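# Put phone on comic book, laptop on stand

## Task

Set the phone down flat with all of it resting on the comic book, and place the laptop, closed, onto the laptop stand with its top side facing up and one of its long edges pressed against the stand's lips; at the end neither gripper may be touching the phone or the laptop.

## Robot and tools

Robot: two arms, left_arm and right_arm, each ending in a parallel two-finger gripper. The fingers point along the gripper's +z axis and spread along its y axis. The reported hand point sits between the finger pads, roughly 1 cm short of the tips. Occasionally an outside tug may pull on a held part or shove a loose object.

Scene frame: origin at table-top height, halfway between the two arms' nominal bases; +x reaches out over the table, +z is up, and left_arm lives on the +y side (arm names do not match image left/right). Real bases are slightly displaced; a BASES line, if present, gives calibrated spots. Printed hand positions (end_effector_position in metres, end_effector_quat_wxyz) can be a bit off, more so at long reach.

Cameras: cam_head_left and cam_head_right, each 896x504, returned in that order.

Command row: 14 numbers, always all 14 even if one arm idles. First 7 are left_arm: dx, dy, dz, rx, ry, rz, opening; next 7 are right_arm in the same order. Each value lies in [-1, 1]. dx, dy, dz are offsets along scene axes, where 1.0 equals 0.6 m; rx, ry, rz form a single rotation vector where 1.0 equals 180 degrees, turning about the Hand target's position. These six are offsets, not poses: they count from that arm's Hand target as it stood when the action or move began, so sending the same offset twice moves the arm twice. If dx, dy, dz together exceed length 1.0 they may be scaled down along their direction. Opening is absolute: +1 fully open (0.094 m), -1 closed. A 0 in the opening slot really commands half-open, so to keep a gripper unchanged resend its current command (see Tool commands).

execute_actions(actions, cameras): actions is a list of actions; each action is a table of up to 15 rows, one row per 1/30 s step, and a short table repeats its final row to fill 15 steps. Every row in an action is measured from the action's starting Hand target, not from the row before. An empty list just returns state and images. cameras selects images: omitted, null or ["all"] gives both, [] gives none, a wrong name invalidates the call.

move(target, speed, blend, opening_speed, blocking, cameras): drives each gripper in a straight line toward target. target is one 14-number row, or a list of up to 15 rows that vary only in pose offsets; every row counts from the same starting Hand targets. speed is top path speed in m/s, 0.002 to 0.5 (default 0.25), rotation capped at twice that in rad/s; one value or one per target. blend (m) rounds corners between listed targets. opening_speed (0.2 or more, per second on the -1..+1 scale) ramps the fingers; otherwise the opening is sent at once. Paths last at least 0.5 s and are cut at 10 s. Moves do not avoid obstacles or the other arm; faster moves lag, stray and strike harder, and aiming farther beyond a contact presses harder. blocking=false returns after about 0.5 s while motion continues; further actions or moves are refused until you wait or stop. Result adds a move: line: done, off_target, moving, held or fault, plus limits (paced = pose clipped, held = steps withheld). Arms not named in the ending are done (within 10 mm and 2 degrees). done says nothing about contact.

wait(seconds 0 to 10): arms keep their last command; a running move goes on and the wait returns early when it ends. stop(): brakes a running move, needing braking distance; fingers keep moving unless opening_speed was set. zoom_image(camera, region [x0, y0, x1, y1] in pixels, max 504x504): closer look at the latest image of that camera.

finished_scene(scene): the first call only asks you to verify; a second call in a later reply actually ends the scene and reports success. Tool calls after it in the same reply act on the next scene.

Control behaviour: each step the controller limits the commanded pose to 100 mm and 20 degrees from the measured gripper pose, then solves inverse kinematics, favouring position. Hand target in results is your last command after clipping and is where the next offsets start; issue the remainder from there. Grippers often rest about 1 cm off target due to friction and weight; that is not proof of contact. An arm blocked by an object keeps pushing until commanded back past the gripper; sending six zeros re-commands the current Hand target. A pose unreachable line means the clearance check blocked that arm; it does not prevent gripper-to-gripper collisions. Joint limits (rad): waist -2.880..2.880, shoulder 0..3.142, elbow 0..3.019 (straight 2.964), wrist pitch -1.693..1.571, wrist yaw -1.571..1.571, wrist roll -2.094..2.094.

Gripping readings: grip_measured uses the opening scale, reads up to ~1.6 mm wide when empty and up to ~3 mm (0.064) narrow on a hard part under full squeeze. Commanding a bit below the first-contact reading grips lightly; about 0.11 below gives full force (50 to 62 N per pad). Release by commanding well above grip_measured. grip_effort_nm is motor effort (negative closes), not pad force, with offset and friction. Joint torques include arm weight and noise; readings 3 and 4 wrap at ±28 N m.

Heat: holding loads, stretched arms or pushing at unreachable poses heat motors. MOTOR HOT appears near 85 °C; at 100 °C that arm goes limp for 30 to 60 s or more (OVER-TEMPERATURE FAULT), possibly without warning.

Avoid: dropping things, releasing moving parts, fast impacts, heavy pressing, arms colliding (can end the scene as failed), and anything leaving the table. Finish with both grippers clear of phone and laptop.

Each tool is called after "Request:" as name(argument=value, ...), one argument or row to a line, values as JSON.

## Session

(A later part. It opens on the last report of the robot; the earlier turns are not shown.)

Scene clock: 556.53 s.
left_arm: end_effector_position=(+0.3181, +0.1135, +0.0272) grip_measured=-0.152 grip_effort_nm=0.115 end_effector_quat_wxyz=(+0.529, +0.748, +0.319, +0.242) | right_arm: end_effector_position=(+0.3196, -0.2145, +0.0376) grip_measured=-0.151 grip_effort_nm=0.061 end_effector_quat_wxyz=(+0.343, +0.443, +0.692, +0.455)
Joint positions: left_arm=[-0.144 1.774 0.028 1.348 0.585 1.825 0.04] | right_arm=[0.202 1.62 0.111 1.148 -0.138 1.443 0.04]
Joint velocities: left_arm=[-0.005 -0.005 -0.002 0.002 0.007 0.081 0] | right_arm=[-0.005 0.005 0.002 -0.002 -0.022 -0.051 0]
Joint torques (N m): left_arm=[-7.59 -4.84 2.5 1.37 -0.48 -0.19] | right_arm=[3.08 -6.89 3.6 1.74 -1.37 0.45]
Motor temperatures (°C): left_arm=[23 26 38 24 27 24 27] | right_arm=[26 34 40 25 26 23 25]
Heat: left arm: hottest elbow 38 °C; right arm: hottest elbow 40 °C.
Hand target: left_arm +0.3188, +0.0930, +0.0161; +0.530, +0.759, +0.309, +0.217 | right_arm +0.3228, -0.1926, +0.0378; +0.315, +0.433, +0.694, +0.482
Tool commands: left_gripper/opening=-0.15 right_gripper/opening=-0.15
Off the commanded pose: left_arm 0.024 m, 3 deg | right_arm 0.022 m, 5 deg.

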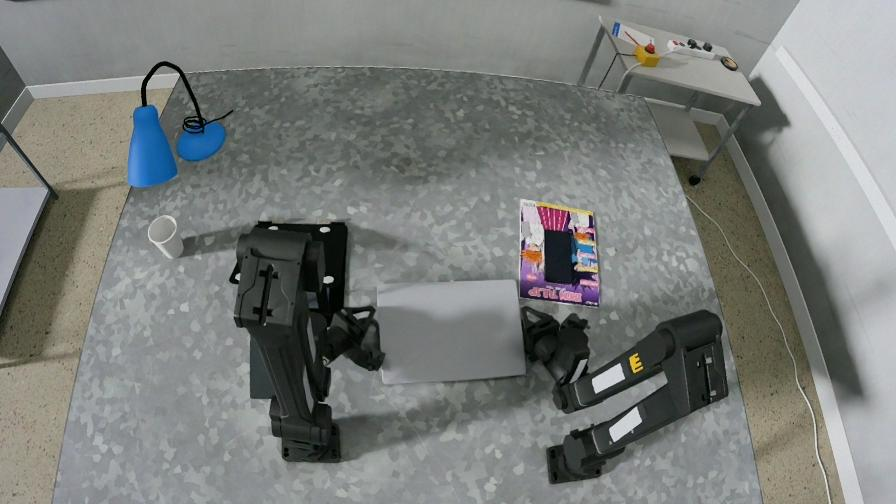

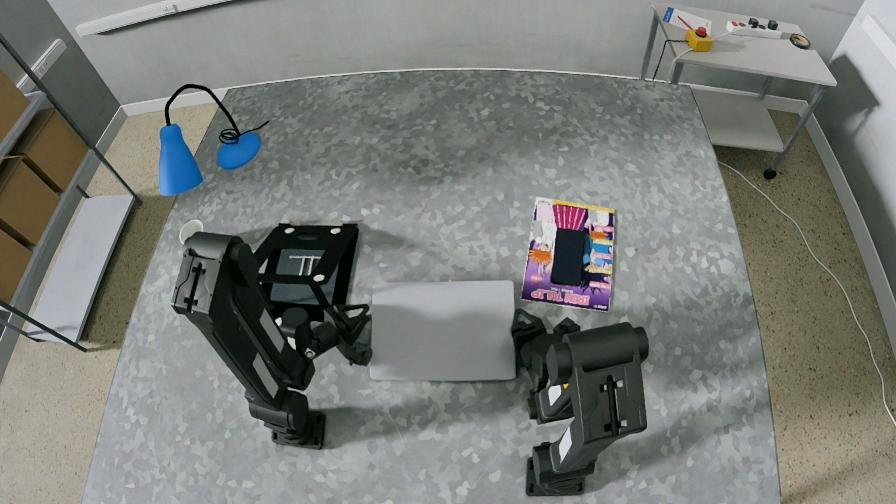

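Request:
move(
  target=[0,0,0,0,0,0,-0.15,0,0,0,0,0,0,-0.85],
  opening_speed=0.3,
  speed=0.03,
)

Request:
zoom_image(
  camera="cam_head_left",
  region=[340, 230, 600, 420],
)

Request:
zoom_image(
  camera="cam_head_right",
  region=[340, 230, 600, 420],
)

Scene clock: 566.40 s.
left_arm: end_effector_position=(+0.3181, +0.1120, +0.0270) grip_measured=-0.152 grip_effort_nm=0.115 end_effector_quat_wxyz=(+0.526, +0.751, +0.313, +0.247) | right_arm: end_effector_position=(+0.3201, -0.2180, +0.0359) grip_measured=-0.847 grip_effort_nm=-0.125 end_effector_quat_wxyz=(+0.348, +0.443, +0.694, +0.448)
Joint positions: left_arm=[-0.155 1.777 0.028 1.354 0.573 1.838 0.04] | right_arm=[0.195 1.625 0.111 1.148 -0.132 1.428 0.007]
Joint velocities: left_arm=[-0.015 0.005 0.002 -0.002 -0.022 0.037 -0.001] | right_arm=[-0.005 -0.005 -0.002 -0.007 0.007 0.007 0]
Joint torques (N m): left_arm=[-6.01 -5.07 2.69 1.03 -0.18 -0.38] | right_arm=[3.55 -7.47 3.74 1.69 -1.59 0.57]
Motor temperatures (°C): left_arm=[23 26 38 24 27 24 27] | right_arm=[26 34 39 25 27 23 25]
Heat: left arm: hottest elbow 38 °C; right arm: hottest elbow 39 °C.
Hand target: left_arm +0.3188, +0.0930, +0.0161; +0.530, +0.759, +0.309, +0.217 | right_arm +0.3229, -0.1926, +0.0379; +0.315, +0.433, +0.694, +0.482
Off the commanded pose: left_arm 0.022 m, 4 deg | right_arm 0.026 m, 6 deg.
move: off_target (left_arm, right_arm)

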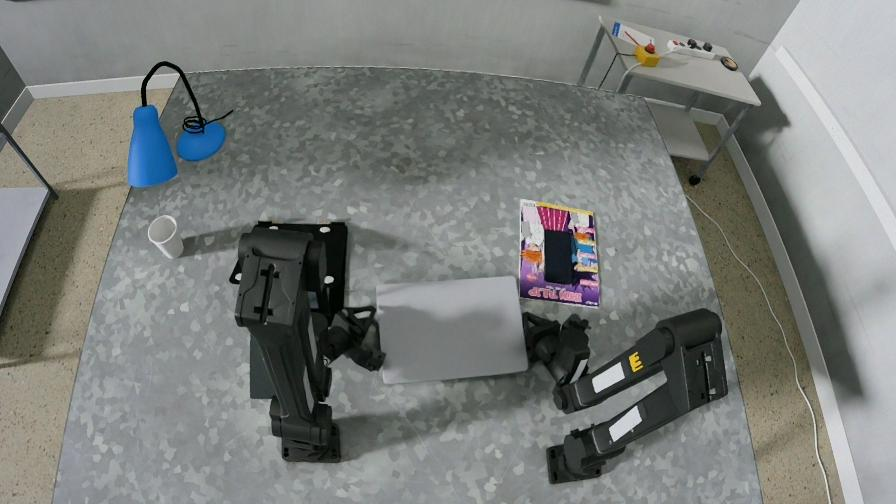

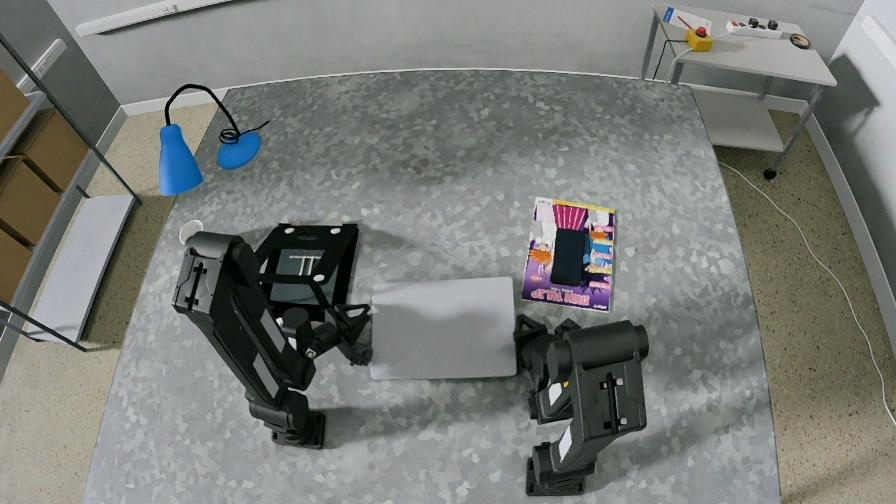

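Scaled by 1.938.

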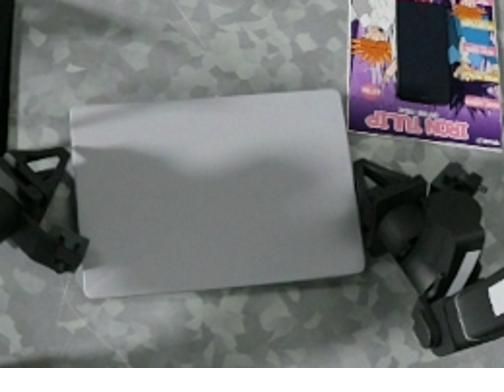

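Scaled by 1.938.

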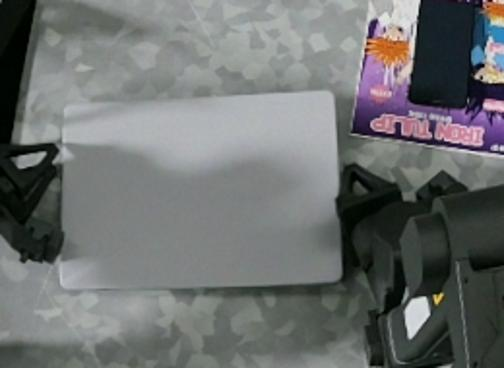

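Request:
move(
  target=[-0.03,0.09,0.02,0,0,0,-0.15,0,0.03,0,0,0,0,-0.85],
  speed=0.04,
)

Request:
zoom_image(
  camera="cam_head_left",
  region=[340, 230, 600, 420],
)

Scene clock: 598.93 s.
left_arm: end_effector_position=(+0.3128, +0.1210, +0.0262) grip_measured=-0.152 grip_effort_nm=0.115 end_effector_quat_wxyz=(+0.538, +0.754, +0.306, +0.220) | right_arm: end_effector_position=(+0.3166, -0.2030, +0.0354) grip_measured=-0.849 grip_effort_nm=-0.066 end_effector_quat_wxyz=(+0.331, +0.451, +0.690, +0.460)
Joint positions: left_arm=[-0.057 1.741 0.031 1.265 0.718 1.878 0.04] | right_arm=[0.252 1.625 0.113 1.144 -0.103 1.486 0.007]
Joint velocities: left_arm=[-0.005 -0.005 0.007 0.002 0.022 -0.051 -0.001] | right_arm=[-0.005 -0.005 0.002 -0.002 -0.022 0.007 0.001]
Joint torques (N m): left_arm=[-1.9 -7.3 0.34 1.87 0.06 -0.14] | right_arm=[3.49 -7.12 3.92 1.84 -0.83 0.27]
Motor temperatures (°C): left_arm=[23 26 37 24 27 24 27] | right_arm=[26 34 39 25 30 24 25]
Heat: left arm: hottest elbow 37 °C; right arm: hottest elbow 39 °C.
Hand target: left_arm +0.3123, +0.1192, +0.0261; +0.539, +0.754, +0.305, +0.219 | right_arm +0.3226, -0.1805, +0.0380; +0.315, +0.433, +0.694, +0.481
Off the commanded pose: left_arm 0.029 m, 1 deg | right_arm 0.029 m, 4 deg.
move: held (left_arm; a check stopped the path), off_target (right_arm; braked when a check withheld steps of left_arm); limits=held
pose unreachable (left arm): on one or more control steps of this call, first in action 0 (counted from 0), this arm could not follow its commanded pose, so it was not sent that pose on those steps. It may still have moved: this result reports where it is.
cause: moving toward the commanded pose would bring two parts of the arm too close to each other (its shoulder (the part past joint 1) and its forearm (the part past joint 3), with joints 2 (shoulder) and 3 (elbow) between them).

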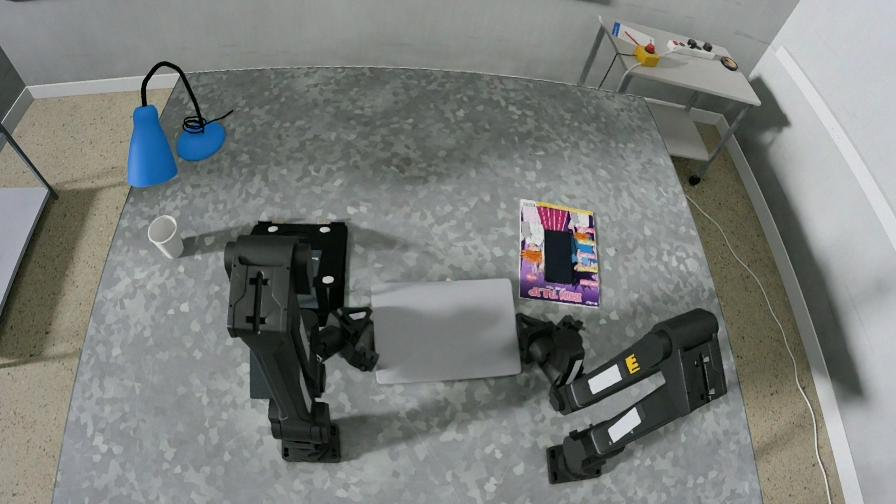

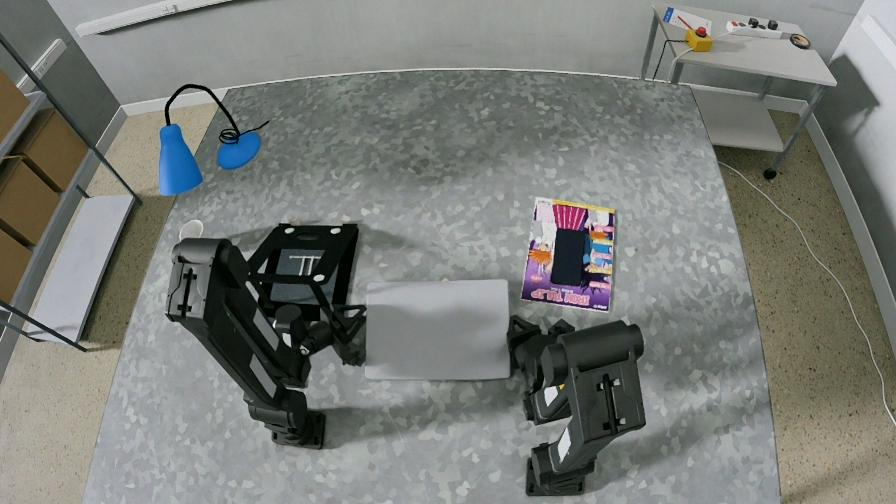

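Scaled by 1.938.

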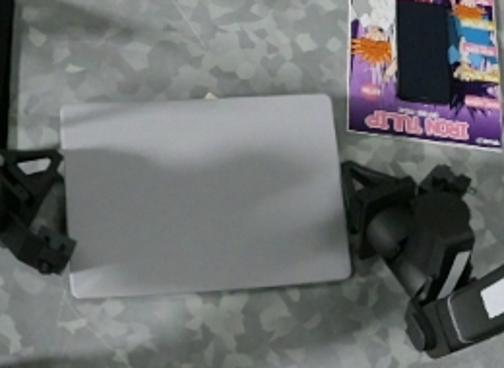

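Request:
move(
  target=[
    [0,0,0,0,0,0,-0.15,-0.045,-0.12,0.02,0,0,0,-0.15],
    [0,0,0,0,0,0,-0.15,-0.06,-0.13,0.0,0,0,0.18,-0.15],
    [0,0,0,0,0,0,-0.15,-0.06,-0.13,-0.025,0,0,0.18,-0.15],
  ],
  speed=0.1,
)

Request:
zoom_image(
  camera="cam_head_left",
  region=[340, 230, 600, 420],
)

Scene clock: 609.87 s.
left_arm: end_effector_position=(+0.3128, +0.1210, +0.0262) grip_measured=-0.152 grip_effort_nm=0.115 end_effector_quat_wxyz=(+0.538, +0.754, +0.306, +0.220) | right_arm: end_effector_position=(+0.2760, -0.2518, +0.0276) grip_measured=-0.151 grip_effort_nm=0.066 end_effector_quat_wxyz=(+0.171, +0.216, +0.783, +0.558)
Joint positions: left_arm=[-0.057 1.741 0.031 1.266 0.718 1.877 0.04] | right_arm=[-0.347 1.55 0.265 0.301 -1.178 0.596 0.04]
Joint velocities: left_arm=[-0.005 0.005 0.002 0.027 -0.066 -0.007 0] | right_arm=[-0.005 -0.015 -0.012 -0.007 0.007 -0.037 0.001]
Joint torques (N m): left_arm=[-1.96 -7.41 0.43 1.65 0.07 -0.11] | right_arm=[-0.21 -6.65 5.14 0.47 -0.23 0.03]
Motor temperatures (°C): left_arm=[23 26 36 24 27 24 27] | right_arm=[26 34 38 25 28 24 25]
Heat: left arm: hottest elbow 36 °C; right arm: hottest elbow 38 °C.
Hand target: left_arm +0.3123, +0.1192, +0.0261; +0.539, +0.754, +0.305, +0.219 | right_arm +0.2857, -0.2589, +0.0237; +0.172, +0.222, +0.784, +0.554
Off the commanded pose: left_arm 0.002 m, 0 deg | right_arm 0.013 m, 1 deg.
move: off_target (right_arm)

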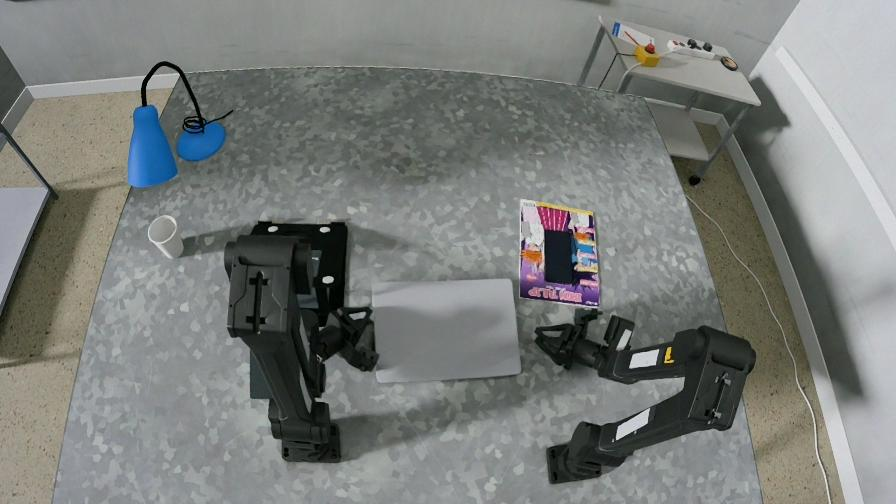

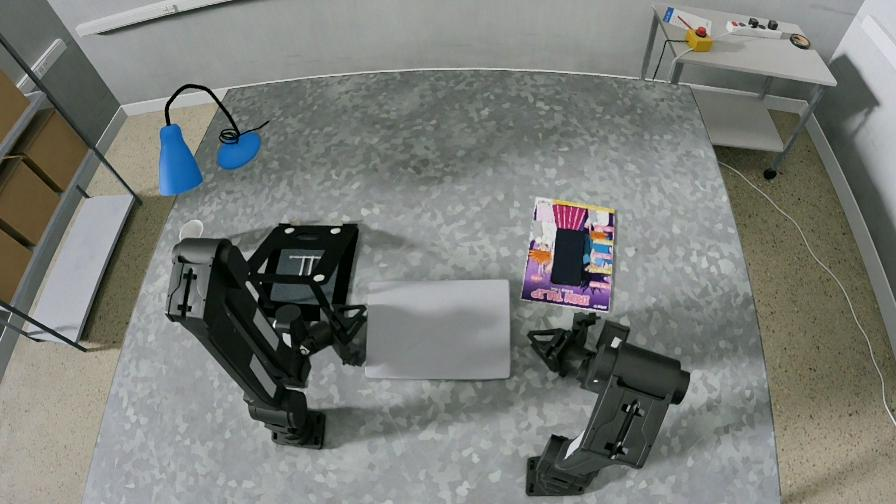

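Scaled by 1.938.

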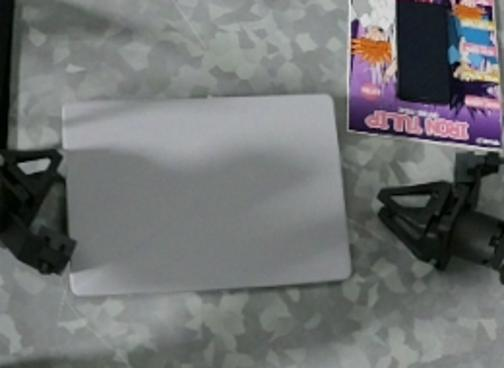

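Request:
move(
  target=[0,0,0,0,0,0,-0.15,0.01,0.14,-0.006,0,0,0,-0.15],
  speed=0.05,
)

Request:
zoom_image(
  camera="cam_head_left",
  region=[340, 230, 600, 420],
)

Request:
zoom_image(
  camera="cam_head_right",
  region=[340, 230, 600, 420],
)

Scene clock: 615.20 s.
left_arm: end_effector_position=(+0.3128, +0.1210, +0.0262) grip_measured=-0.152 grip_effort_nm=0.115 end_effector_quat_wxyz=(+0.538, +0.754, +0.306, +0.220) | right_arm: end_effector_position=(+0.2996, -0.1809, +0.0279) grip_measured=-0.151 grip_effort_nm=0.066 end_effector_quat_wxyz=(+0.187, +0.217, +0.783, +0.553)
Joint positions: left_arm=[-0.057 1.741 0.031 1.266 0.718 1.877 0.04] | right_arm=[-0.021 1.67 0.222 0.897 -0.915 1.062 0.04]
Joint velocities: left_arm=[-0.005 -0.005 -0.002 -0.002 0.022 0.022 -0.001] | right_arm=[-0.015 0.005 0.002 0.007 0.022 -0.037 0]
Joint torques (N m): left_arm=[-1.9 -6.95 0.36 1.63 0.08 -0.1] | right_arm=[1.9 -7.3 1.54 1.77 -0.15 0.17]
Motor temperatures (°C): left_arm=[23 26 36 24 27 24 27] | right_arm=[26 34 38 25 27 23 25]
Heat: left arm: hottest elbow 36 °C; right arm: hottest elbow 38 °C.
Hand target: left_arm +0.3123, +0.1192, +0.0261; +0.539, +0.754, +0.305, +0.219 | right_arm +0.2915, -0.1746, +0.0193; +0.170, +0.221, +0.785, +0.553
Off the commanded pose: left_arm 0.002 m, 0 deg | right_arm 0.013 m, 2 deg.
move: off_target (right_arm)

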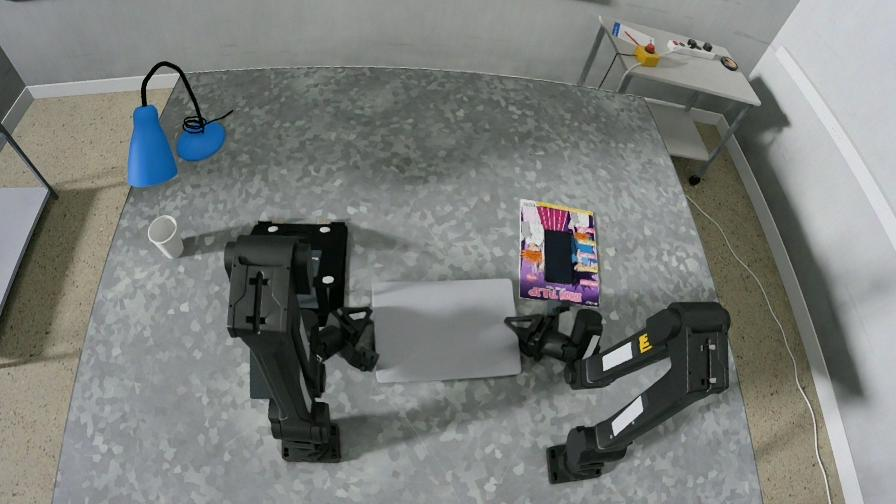

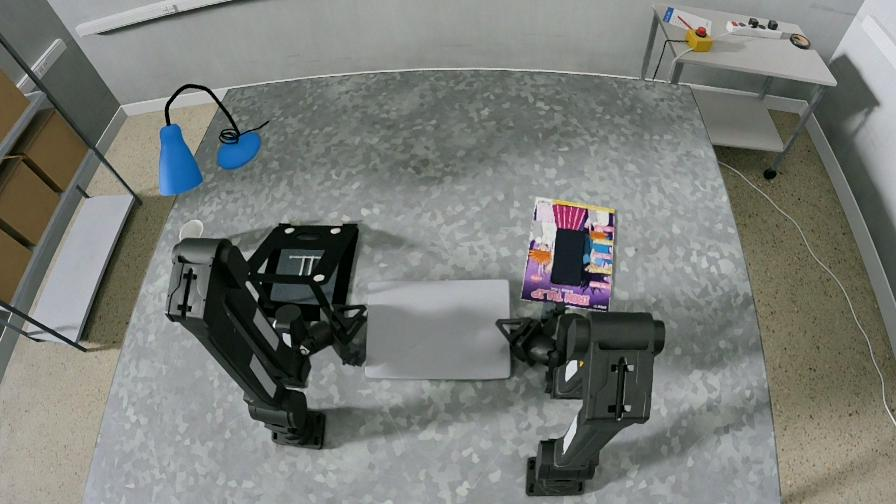

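Scaled by 1.938.

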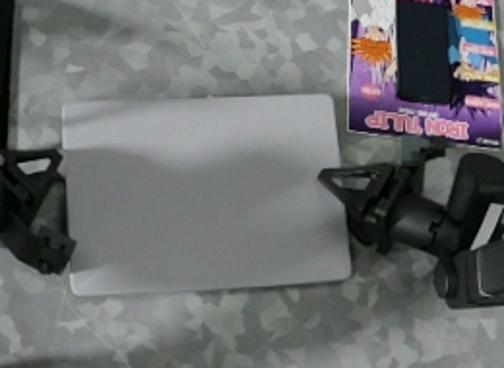

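Scaled by 1.938.

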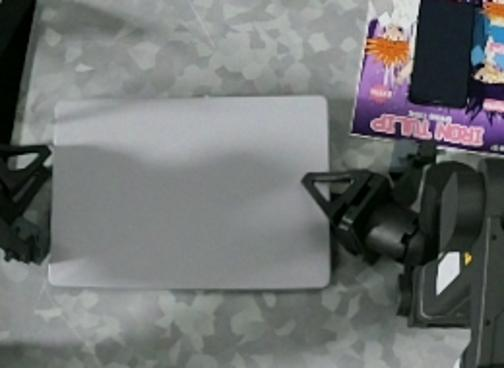

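Request:
move(
  target=[0,0,0,0,0,0,-0.15,0.01,0.015,0.0,0,0,0,-0.85],
  opening_speed=0.3,
  speed=0.03,
)

Request:
zoom_image(
  camera="cam_head_left",
  region=[340, 230, 600, 420],
)

Scene clock: 620.27 s.
left_arm: end_effector_position=(+0.3130, +0.1210, +0.0267) grip_measured=-0.152 grip_effort_nm=0.120 end_effector_quat_wxyz=(+0.540, +0.752, +0.310, +0.218) | right_arm: end_effector_position=(+0.3064, -0.1806, +0.0305) grip_measured=-0.503 grip_effort_nm=-1.028 end_effector_quat_wxyz=(+0.219, +0.201, +0.784, +0.545)
Joint positions: left_arm=[-0.057 1.741 0.031 1.268 0.718 1.866 0.04] | right_arm=[-0.006 1.68 0.222 0.952 -0.874 1.038 0.023]
Joint velocities: left_arm=[-0.015 -0.005 0.007 0.007 0.095 -0.007 -0.001] | right_arm=[-0.015 -0.005 -0.002 -0.002 -0.007 -0.007 -0.001]
Joint torques (N m): left_arm=[-2.14 -6.18 0.31 2.07 0.06 0.03] | right_arm=[3.37 -7.82 2.56 0.44 -0.49 0.66]
Motor temperatures (°C): left_arm=[23 26 36 24 27 24 27] | right_arm=[26 34 38 25 27 23 25]
Heat: left arm: hottest elbow 36 °C; right arm: hottest elbow 38 °C.
Hand target: left_arm +0.3123, +0.1192, +0.0261; +0.539, +0.754, +0.305, +0.219 | right_arm +0.2975, -0.1657, +0.0190; +0.170, +0.221, +0.785, +0.553
Off the commanded pose: left_arm 0.002 m, 1 deg | right_arm 0.021 m, 6 deg.
move: off_target (right_arm)

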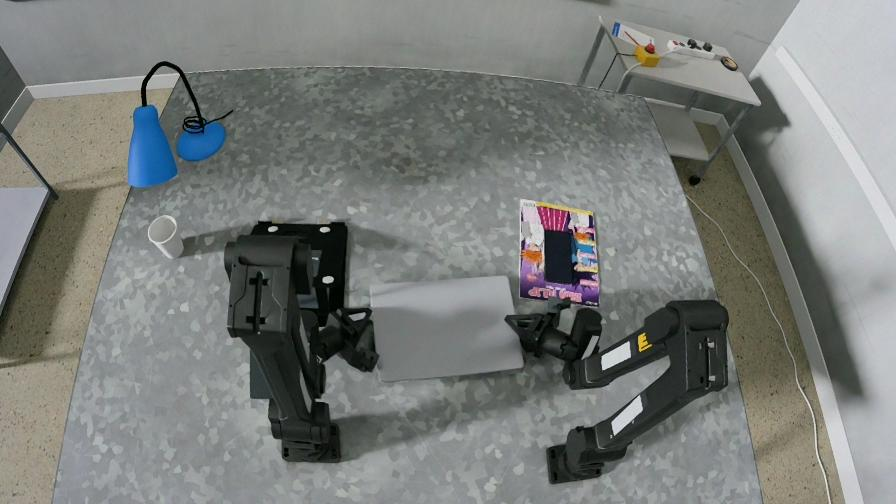

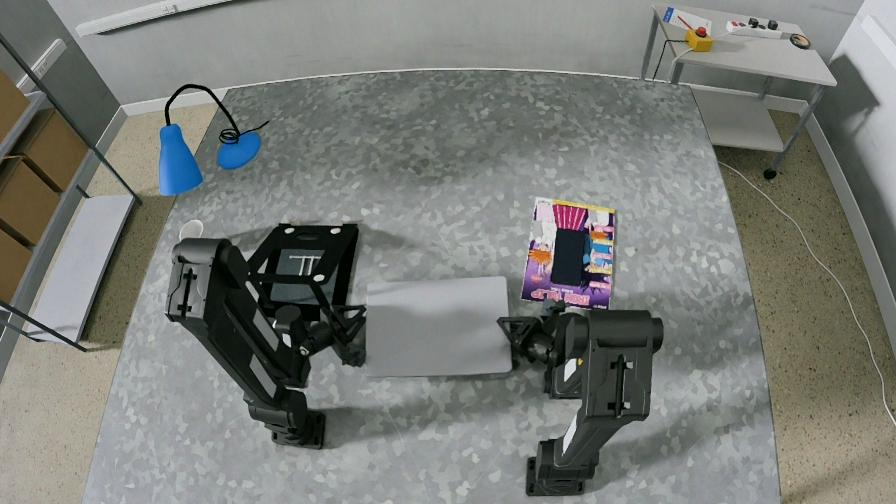

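Scaled by 1.938.

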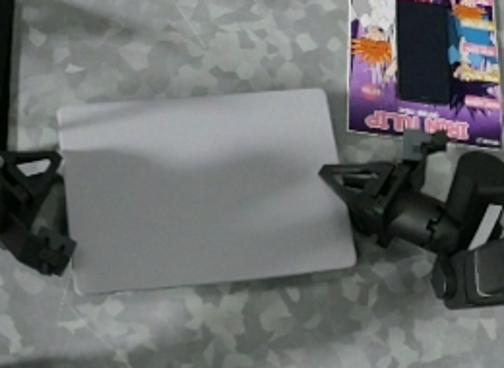

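Request:
move(
  target=[
    [0.01,0.04,0.01,0,0,0,-0.15,0,0,0,0,0,0,-0.85],
    [0.01,0.04,-0.016,0,0,0,-0.15,0,0,0,0,0,0,-0.85],
  ],
  speed=0.04,
)

Request:
zoom_image(
  camera="cam_head_left",
  region=[280, 260, 480, 400],
)

Scene clock: 628.80 s.
left_arm: end_effector_position=(+0.3135, +0.1379, +0.0267) grip_measured=-0.152 grip_effort_nm=0.115 end_effector_quat_wxyz=(+0.548, +0.752, +0.294, +0.220) | right_arm: end_effector_position=(+0.3075, -0.1739, +0.0337) grip_measured=-0.555 grip_effort_nm=-1.038 end_effector_quat_wxyz=(+0.205, +0.204, +0.780, +0.555)
Joint positions: left_arm=[0.061 1.746 0.041 1.228 0.849 1.95 0.04] | right_arm=[0.01 1.68 0.23 0.957 -0.884 1.078 0.021]
Joint velocities: left_arm=[-0.005 -0.005 0.007 0.012 -0.007 0.007 0.001] | right_arm=[-0.015 -0.005 -0.017 0.017 -0.007 -0.022 0]
Joint torques (N m): left_arm=[0.03 -4.07 1.76 1.06 -0.29 0.05] | right_arm=[2.26 -7.65 1.94 0.62 -0.1 0.32]
Motor temperatures (°C): left_arm=[22 26 36 24 27 24 27] | right_arm=[26 34 38 25 27 24 26]
Heat: left arm: hottest elbow 36 °C; right arm: hottest elbow 38 °C.
Hand target: left_arm +0.3187, +0.1429, +0.0165; +0.538, +0.755, +0.305, +0.219 | right_arm +0.2976, -0.1657, +0.0190; +0.170, +0.221, +0.785, +0.553
Off the commanded pose: left_arm 0.012 m, 2 deg | right_arm 0.020 m, 5 deg.
move: off_target (left_arm, right_arm)

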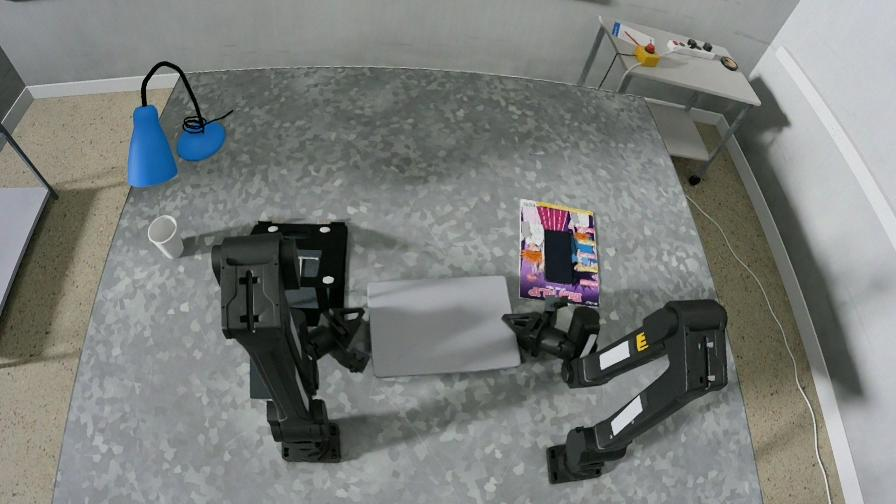

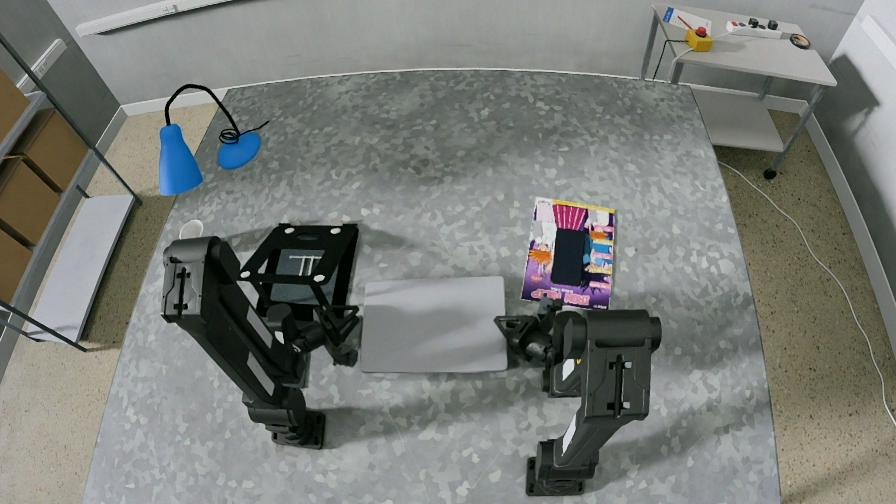

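Scaled by 2.520.

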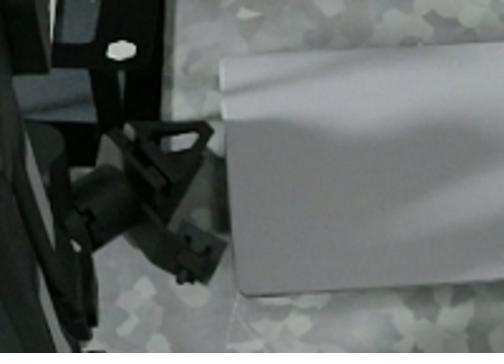

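Request:
move(
  target=[
    [0,0,0.07,0,0,0,-0.15,0,0,0.06,0,0,0,-0.85],
    [0,0,0.07,0,0,0,-0.15,0.13,0.03,0.075,0,0,0,-0.85],
  ],
  speed=0.05,
)

Request:
zoom_image(
  camera="cam_head_left",
  region=[340, 230, 600, 420],
)

Scene clock: 662.23 s.
left_arm: end_effector_position=(+0.3107, +0.1392, +0.0513) grip_measured=-0.152 grip_effort_nm=0.120 end_effector_quat_wxyz=(+0.538, +0.757, +0.310, +0.205) | right_arm: end_effector_position=(+0.3526, -0.1500, +0.0625) grip_measured=-0.633 grip_effort_nm=-1.038 end_effector_quat_wxyz=(+0.175, +0.196, +0.790, +0.554)
Joint positions: left_arm=[0.061 1.343 0.041 0.776 0.836 1.954 0.04] | right_arm=[0.073 1.568 0.385 0.655 -0.872 1.087 0.017]
Joint velocities: left_arm=[-0.015 -0.005 -0.012 -0.002 0.007 0.051 0] | right_arm=[-0.005 0.005 0.002 0.007 -0.022 -0.022 0.001]
Joint torques (N m): left_arm=[-0.97 -5.95 5.38 1.01 0.15 0.02] | right_arm=[0.85 -8.64 8.38 0.75 0.67 0.56]
Motor temperatures (°C): left_arm=[22 26 36 24 27 24 27] | right_arm=[26 34 38 25 26 24 27]
Heat: left arm: hottest elbow 36 °C; right arm: hottest elbow 38 °C.
Hand target: left_arm +0.3187, +0.1428, +0.0574; +0.538, +0.755, +0.305, +0.219 | right_arm +0.3768, -0.1489, +0.0624; +0.170, +0.221, +0.785, +0.553
Off the commanded pose: left_arm 0.011 m, 2 deg | right_arm 0.023 m, 3 deg.
move: off_target (left_arm, right_arm)

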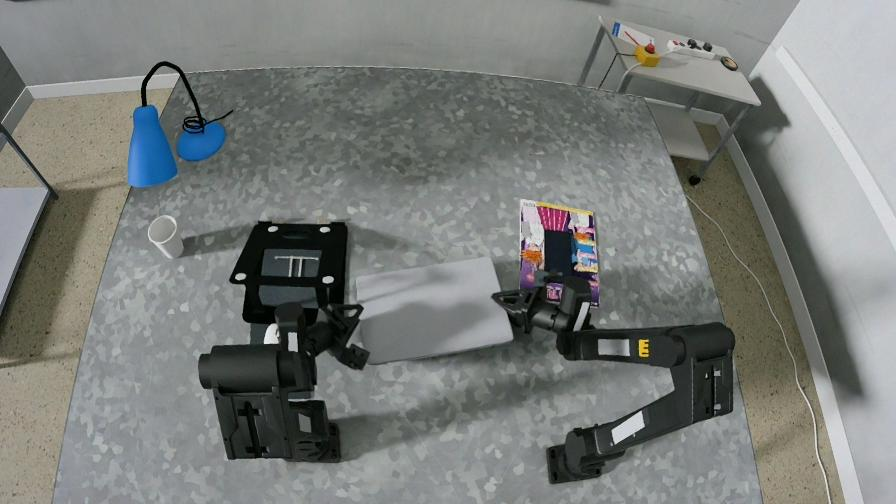

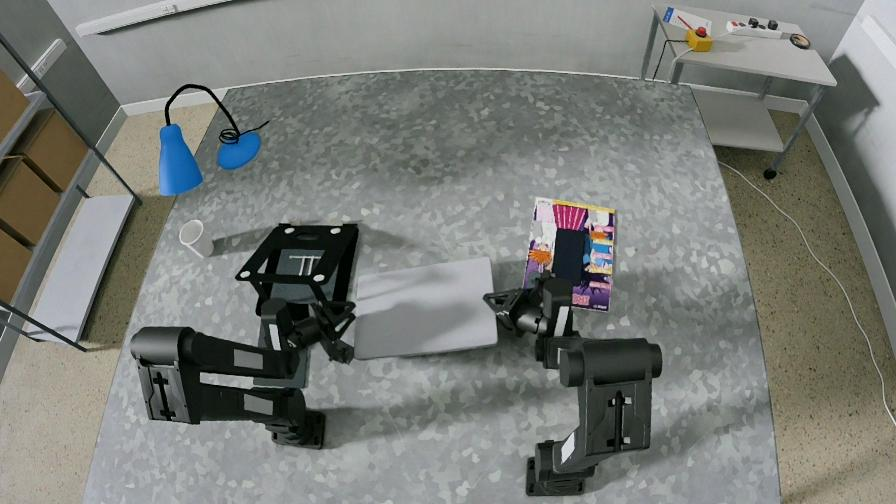

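Scaled by 1.938.

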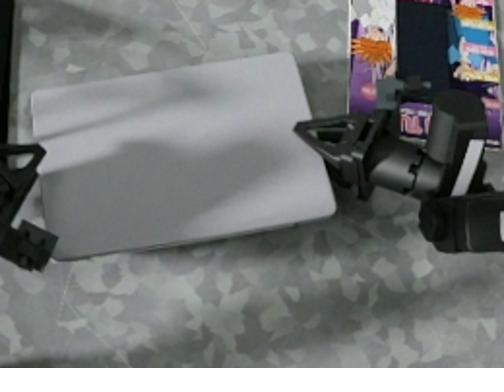

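Request:
move(
  target=[
    [0.0,0.045,0.0,0,0,0,-0.15,-0.03,0,-0.035,0,0,0,-0.85],
    [0.0,0.045,-0.075,0,0,0,-0.15,-0.03,0,-0.035,0,0,0,-0.85],
  ],
  speed=0.05,
)

Request:
zoom_image(
  camera="cam_head_left",
  region=[280, 240, 540, 400],
)

Scene clock: 668.23 s.
left_arm: end_effector_position=(+0.3068, +0.1598, +0.0270) grip_measured=-0.152 grip_effort_nm=0.115 end_effector_quat_wxyz=(+0.553, +0.750, +0.290, +0.217) | right_arm: end_effector_position=(+0.3563, -0.1471, +0.0574) grip_measured=-0.634 grip_effort_nm=-1.038 end_effector_quat_wxyz=(+0.186, +0.188, +0.785, +0.561)
Joint positions: left_arm=[0.205 1.696 0.043 1.091 0.988 2.06 0.04] | right_arm=[0.081 1.622 0.385 0.749 -0.87 1.1 0.017]
Joint velocities: left_arm=[-0.005 -0.005 0.012 -0.002 0.007 -0.037 0] | right_arm=[-0.005 -0.005 -0.007 -0.002 -0.081 0.037 0]
Joint torques (N m): left_arm=[0.21 -2.9 3.37 0.69 -0.78 0.18] | right_arm=[0.91 -8.29 4.22 1.52 0.86 0.47]
Motor temperatures (°C): left_arm=[22 26 36 24 27 24 27] | right_arm=[26 34 38 25 26 24 27]
Heat: left arm: hottest elbow 36 °C; right arm: hottest elbow 38 °C.
Hand target: left_arm +0.3188, +0.1695, +0.0131; +0.538, +0.755, +0.305, +0.218 | right_arm +0.3584, -0.1486, +0.0418; +0.170, +0.221, +0.785, +0.553
Off the commanded pose: left_arm 0.021 m, 2 deg | right_arm 0.016 m, 4 deg.
joint sent to its limit (left arm) — joint 6 (wrist roll), upper limit. The joint targets still meet the commanded pose.
move: off_target (left_arm, right_arm)

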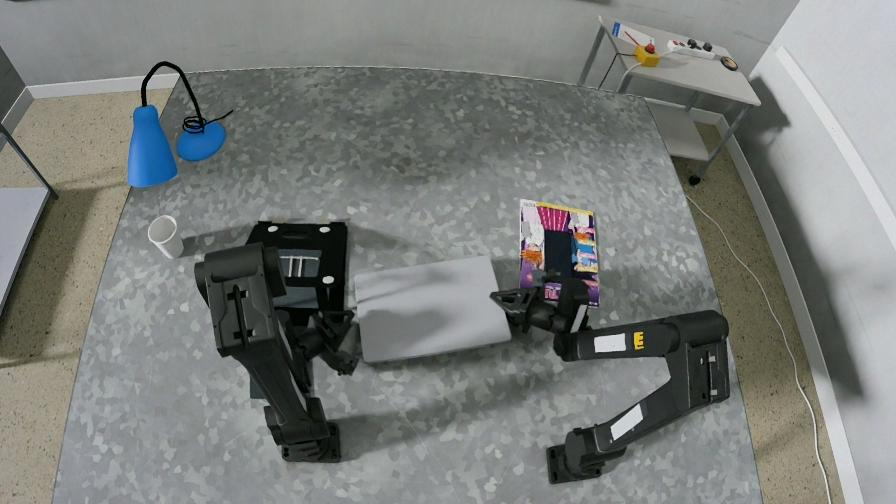

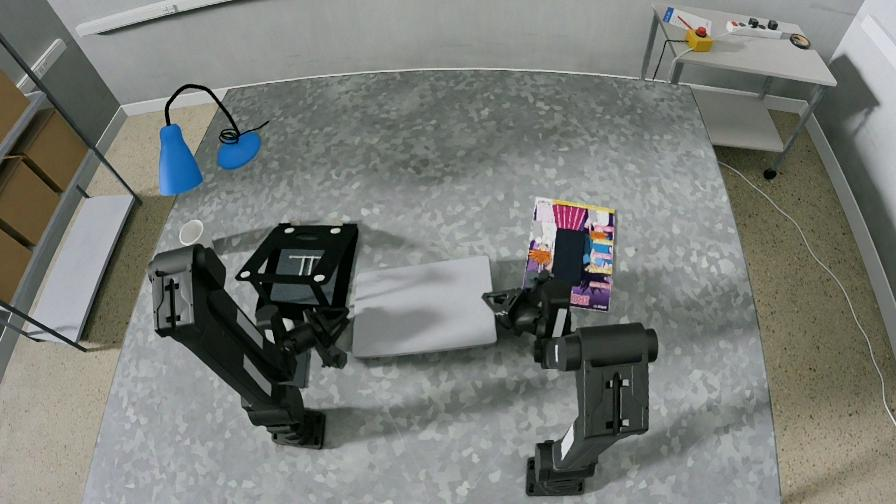

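Scaled by 1.938.

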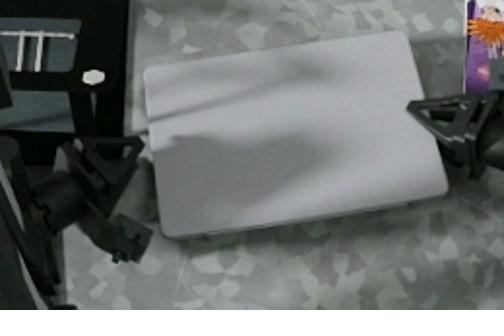

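Request:
move(
  target=[0.0,-0.1,0.0,0,0,0,-0.15,0,0,0,0,0,0,-0.85],
  speed=0.05,
)

Request:
zoom_image(
  camera="cam_head_left",
  region=[280, 240, 540, 400],
)

Request:
zoom_image(
  camera="cam_head_right",
  region=[270, 240, 530, 400],
)

Scene clock: 672.73 s.
left_arm: end_effector_position=(+0.3238, +0.1293, +0.0301) grip_measured=-0.152 grip_effort_nm=0.115 end_effector_quat_wxyz=(+0.537, +0.745, +0.299, +0.260) | right_arm: end_effector_position=(+0.3691, -0.1615, +0.0598) grip_measured=-0.636 grip_effort_nm=-1.038 end_effector_quat_wxyz=(+0.222, +0.191, +0.784, +0.548)
Joint positions: left_arm=[-0.041 1.819 0.037 1.399 0.689 1.891 0.04] | right_arm=[0.053 1.623 0.39 0.769 -0.832 1.07 0.017]
Joint velocities: left_arm=[-0.005 -0.005 -0.007 -0.007 -0.022 -0.007 -0.001] | right_arm=[-0.024 -0.005 -0.012 0.007 -0.022 0.022 0]
Joint torques (N m): left_arm=[-6.3 -3.96 0.87 0.69 -0.28 -0.38] | right_arm=[2.73 -9 3.88 0.62 -0.39 0.72]
Motor temperatures (°C): left_arm=[22 26 36 24 27 24 27] | right_arm=[26 34 38 25 26 24 27]
Heat: left arm: hottest elbow 36 °C; right arm: hottest elbow 38 °C.
Hand target: left_arm +0.3184, +0.1102, +0.0139; +0.539, +0.754, +0.305, +0.219 | right_arm +0.3582, -0.1485, +0.0417; +0.170, +0.221, +0.785, +0.553
Off the commanded pose: left_arm 0.026 m, 5 deg | right_arm 0.025 m, 7 deg.
move: off_target (left_arm, right_arm)

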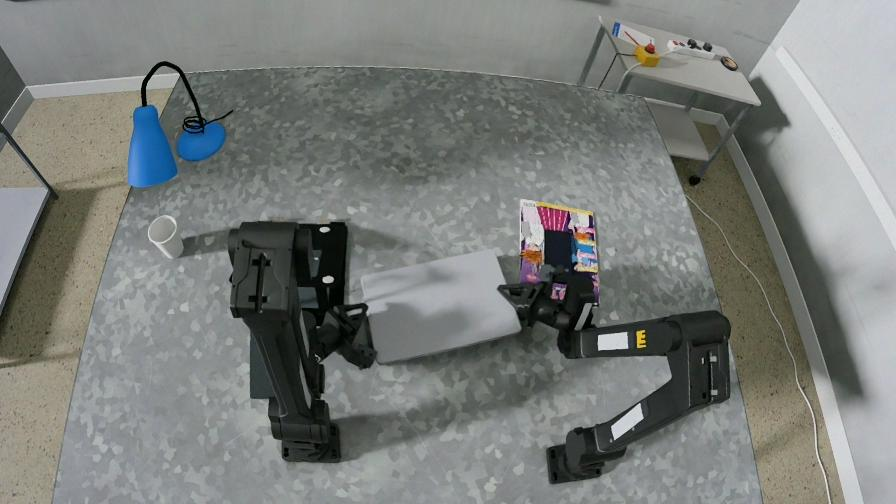

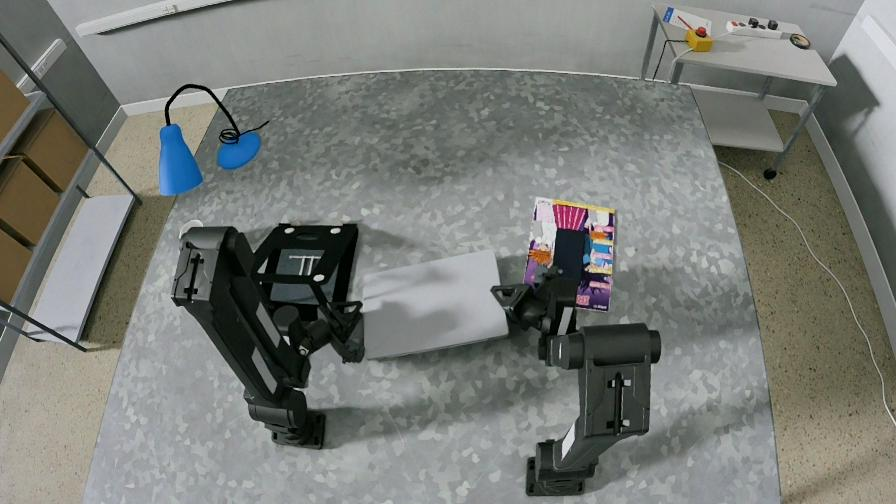

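Scaled by 1.938.

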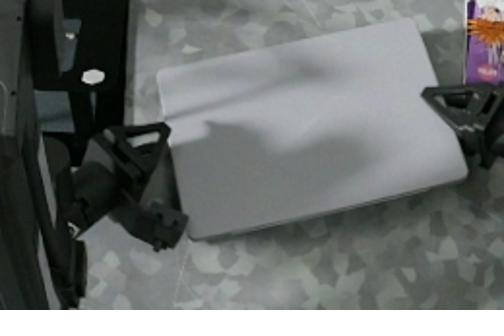

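Scaled by 1.938.

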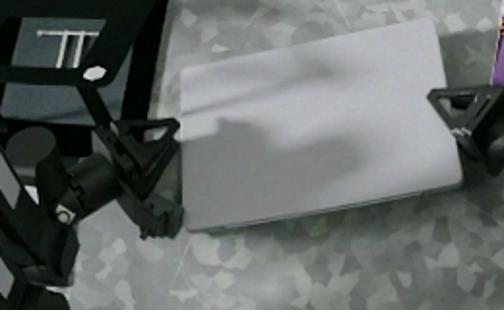

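Request:
move(
  target=[
    [0.0,0.06,0.02,0,0,0,-0.15,0.02,0,0.03,0,0,0,-0.85],
    [0.0,0.06,0.12,0,0,0,-0.15,0.03,0,0.06,0,0,0,-0.85],
    [0.0,0.06,0.12,0,0,0,-0.15,0.14,0,0.06,0,0,-0.04,-0.85],
  ],
  speed=0.05,
)

Request:
zoom_image(
  camera="cam_head_left",
  region=[320, 210, 620, 400],
)

Scene clock: 684.50 s.
left_arm: end_effector_position=(+0.3027, +0.1401, +0.0693) grip_measured=-0.152 grip_effort_nm=0.115 end_effector_quat_wxyz=(+0.535, +0.759, +0.315, +0.197) | right_arm: end_effector_position=(+0.4067, -0.1507, +0.0604) grip_measured=-0.640 grip_effort_nm=-1.043 end_effector_quat_wxyz=(+0.182, +0.260, +0.784, +0.534)
Joint positions: left_arm=[0.073 1.079 0.046 0.478 0.847 1.965 0.04] | right_arm=[0.094 1.628 0.502 0.604 -0.751 1.188 0.017]
Joint velocities: left_arm=[-0.005 0.005 -0.022 -0.002 -0.007 -0.022 -0.001] | right_arm=[-0.005 -0.005 0.007 0.002 -0.007 0.051 0]
Joint torques (N m): left_arm=[0.67 -4.72 9.7 1.07 0.36 0.01] | right_arm=[0.67 -11.52 10.1 1.74 0.89 0.5]
Motor temperatures (°C): left_arm=[22 26 36 24 27 24 27] | right_arm=[26 34 38 25 26 24 27]
Heat: left arm: hottest elbow 36 °C; right arm: hottest elbow 38 °C.
Hand target: left_arm +0.3189, +0.1455, +0.0838; +0.538, +0.755, +0.305, +0.218 | right_arm +0.4431, -0.1496, +0.0761; +0.204, +0.270, +0.771, +0.540
Off the commanded pose: left_arm 0.024 m, 3 deg | right_arm 0.040 m, 3 deg.
move: off_target (left_arm, right_arm)

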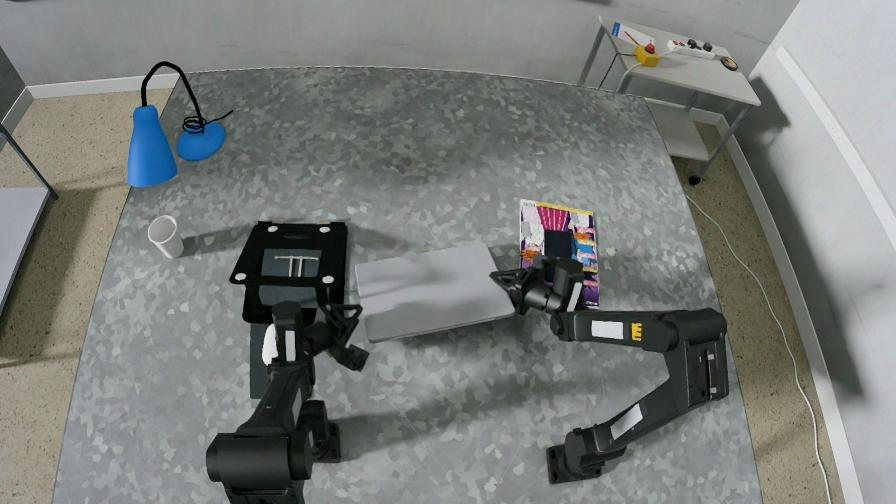

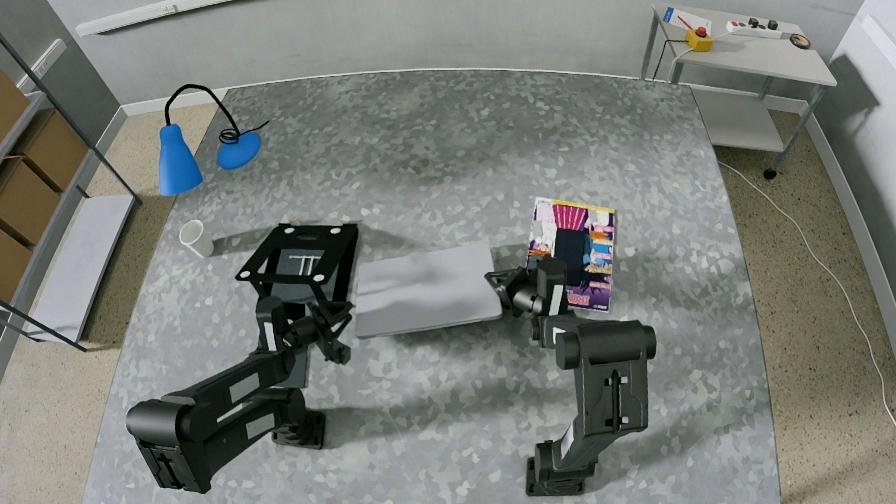

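Scaled by 1.680.

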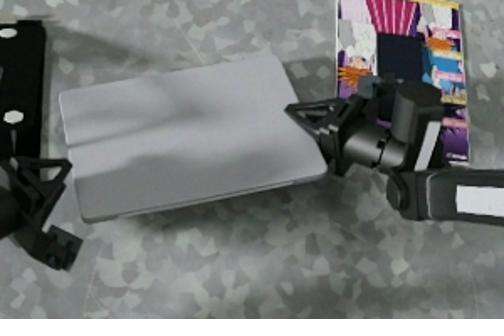

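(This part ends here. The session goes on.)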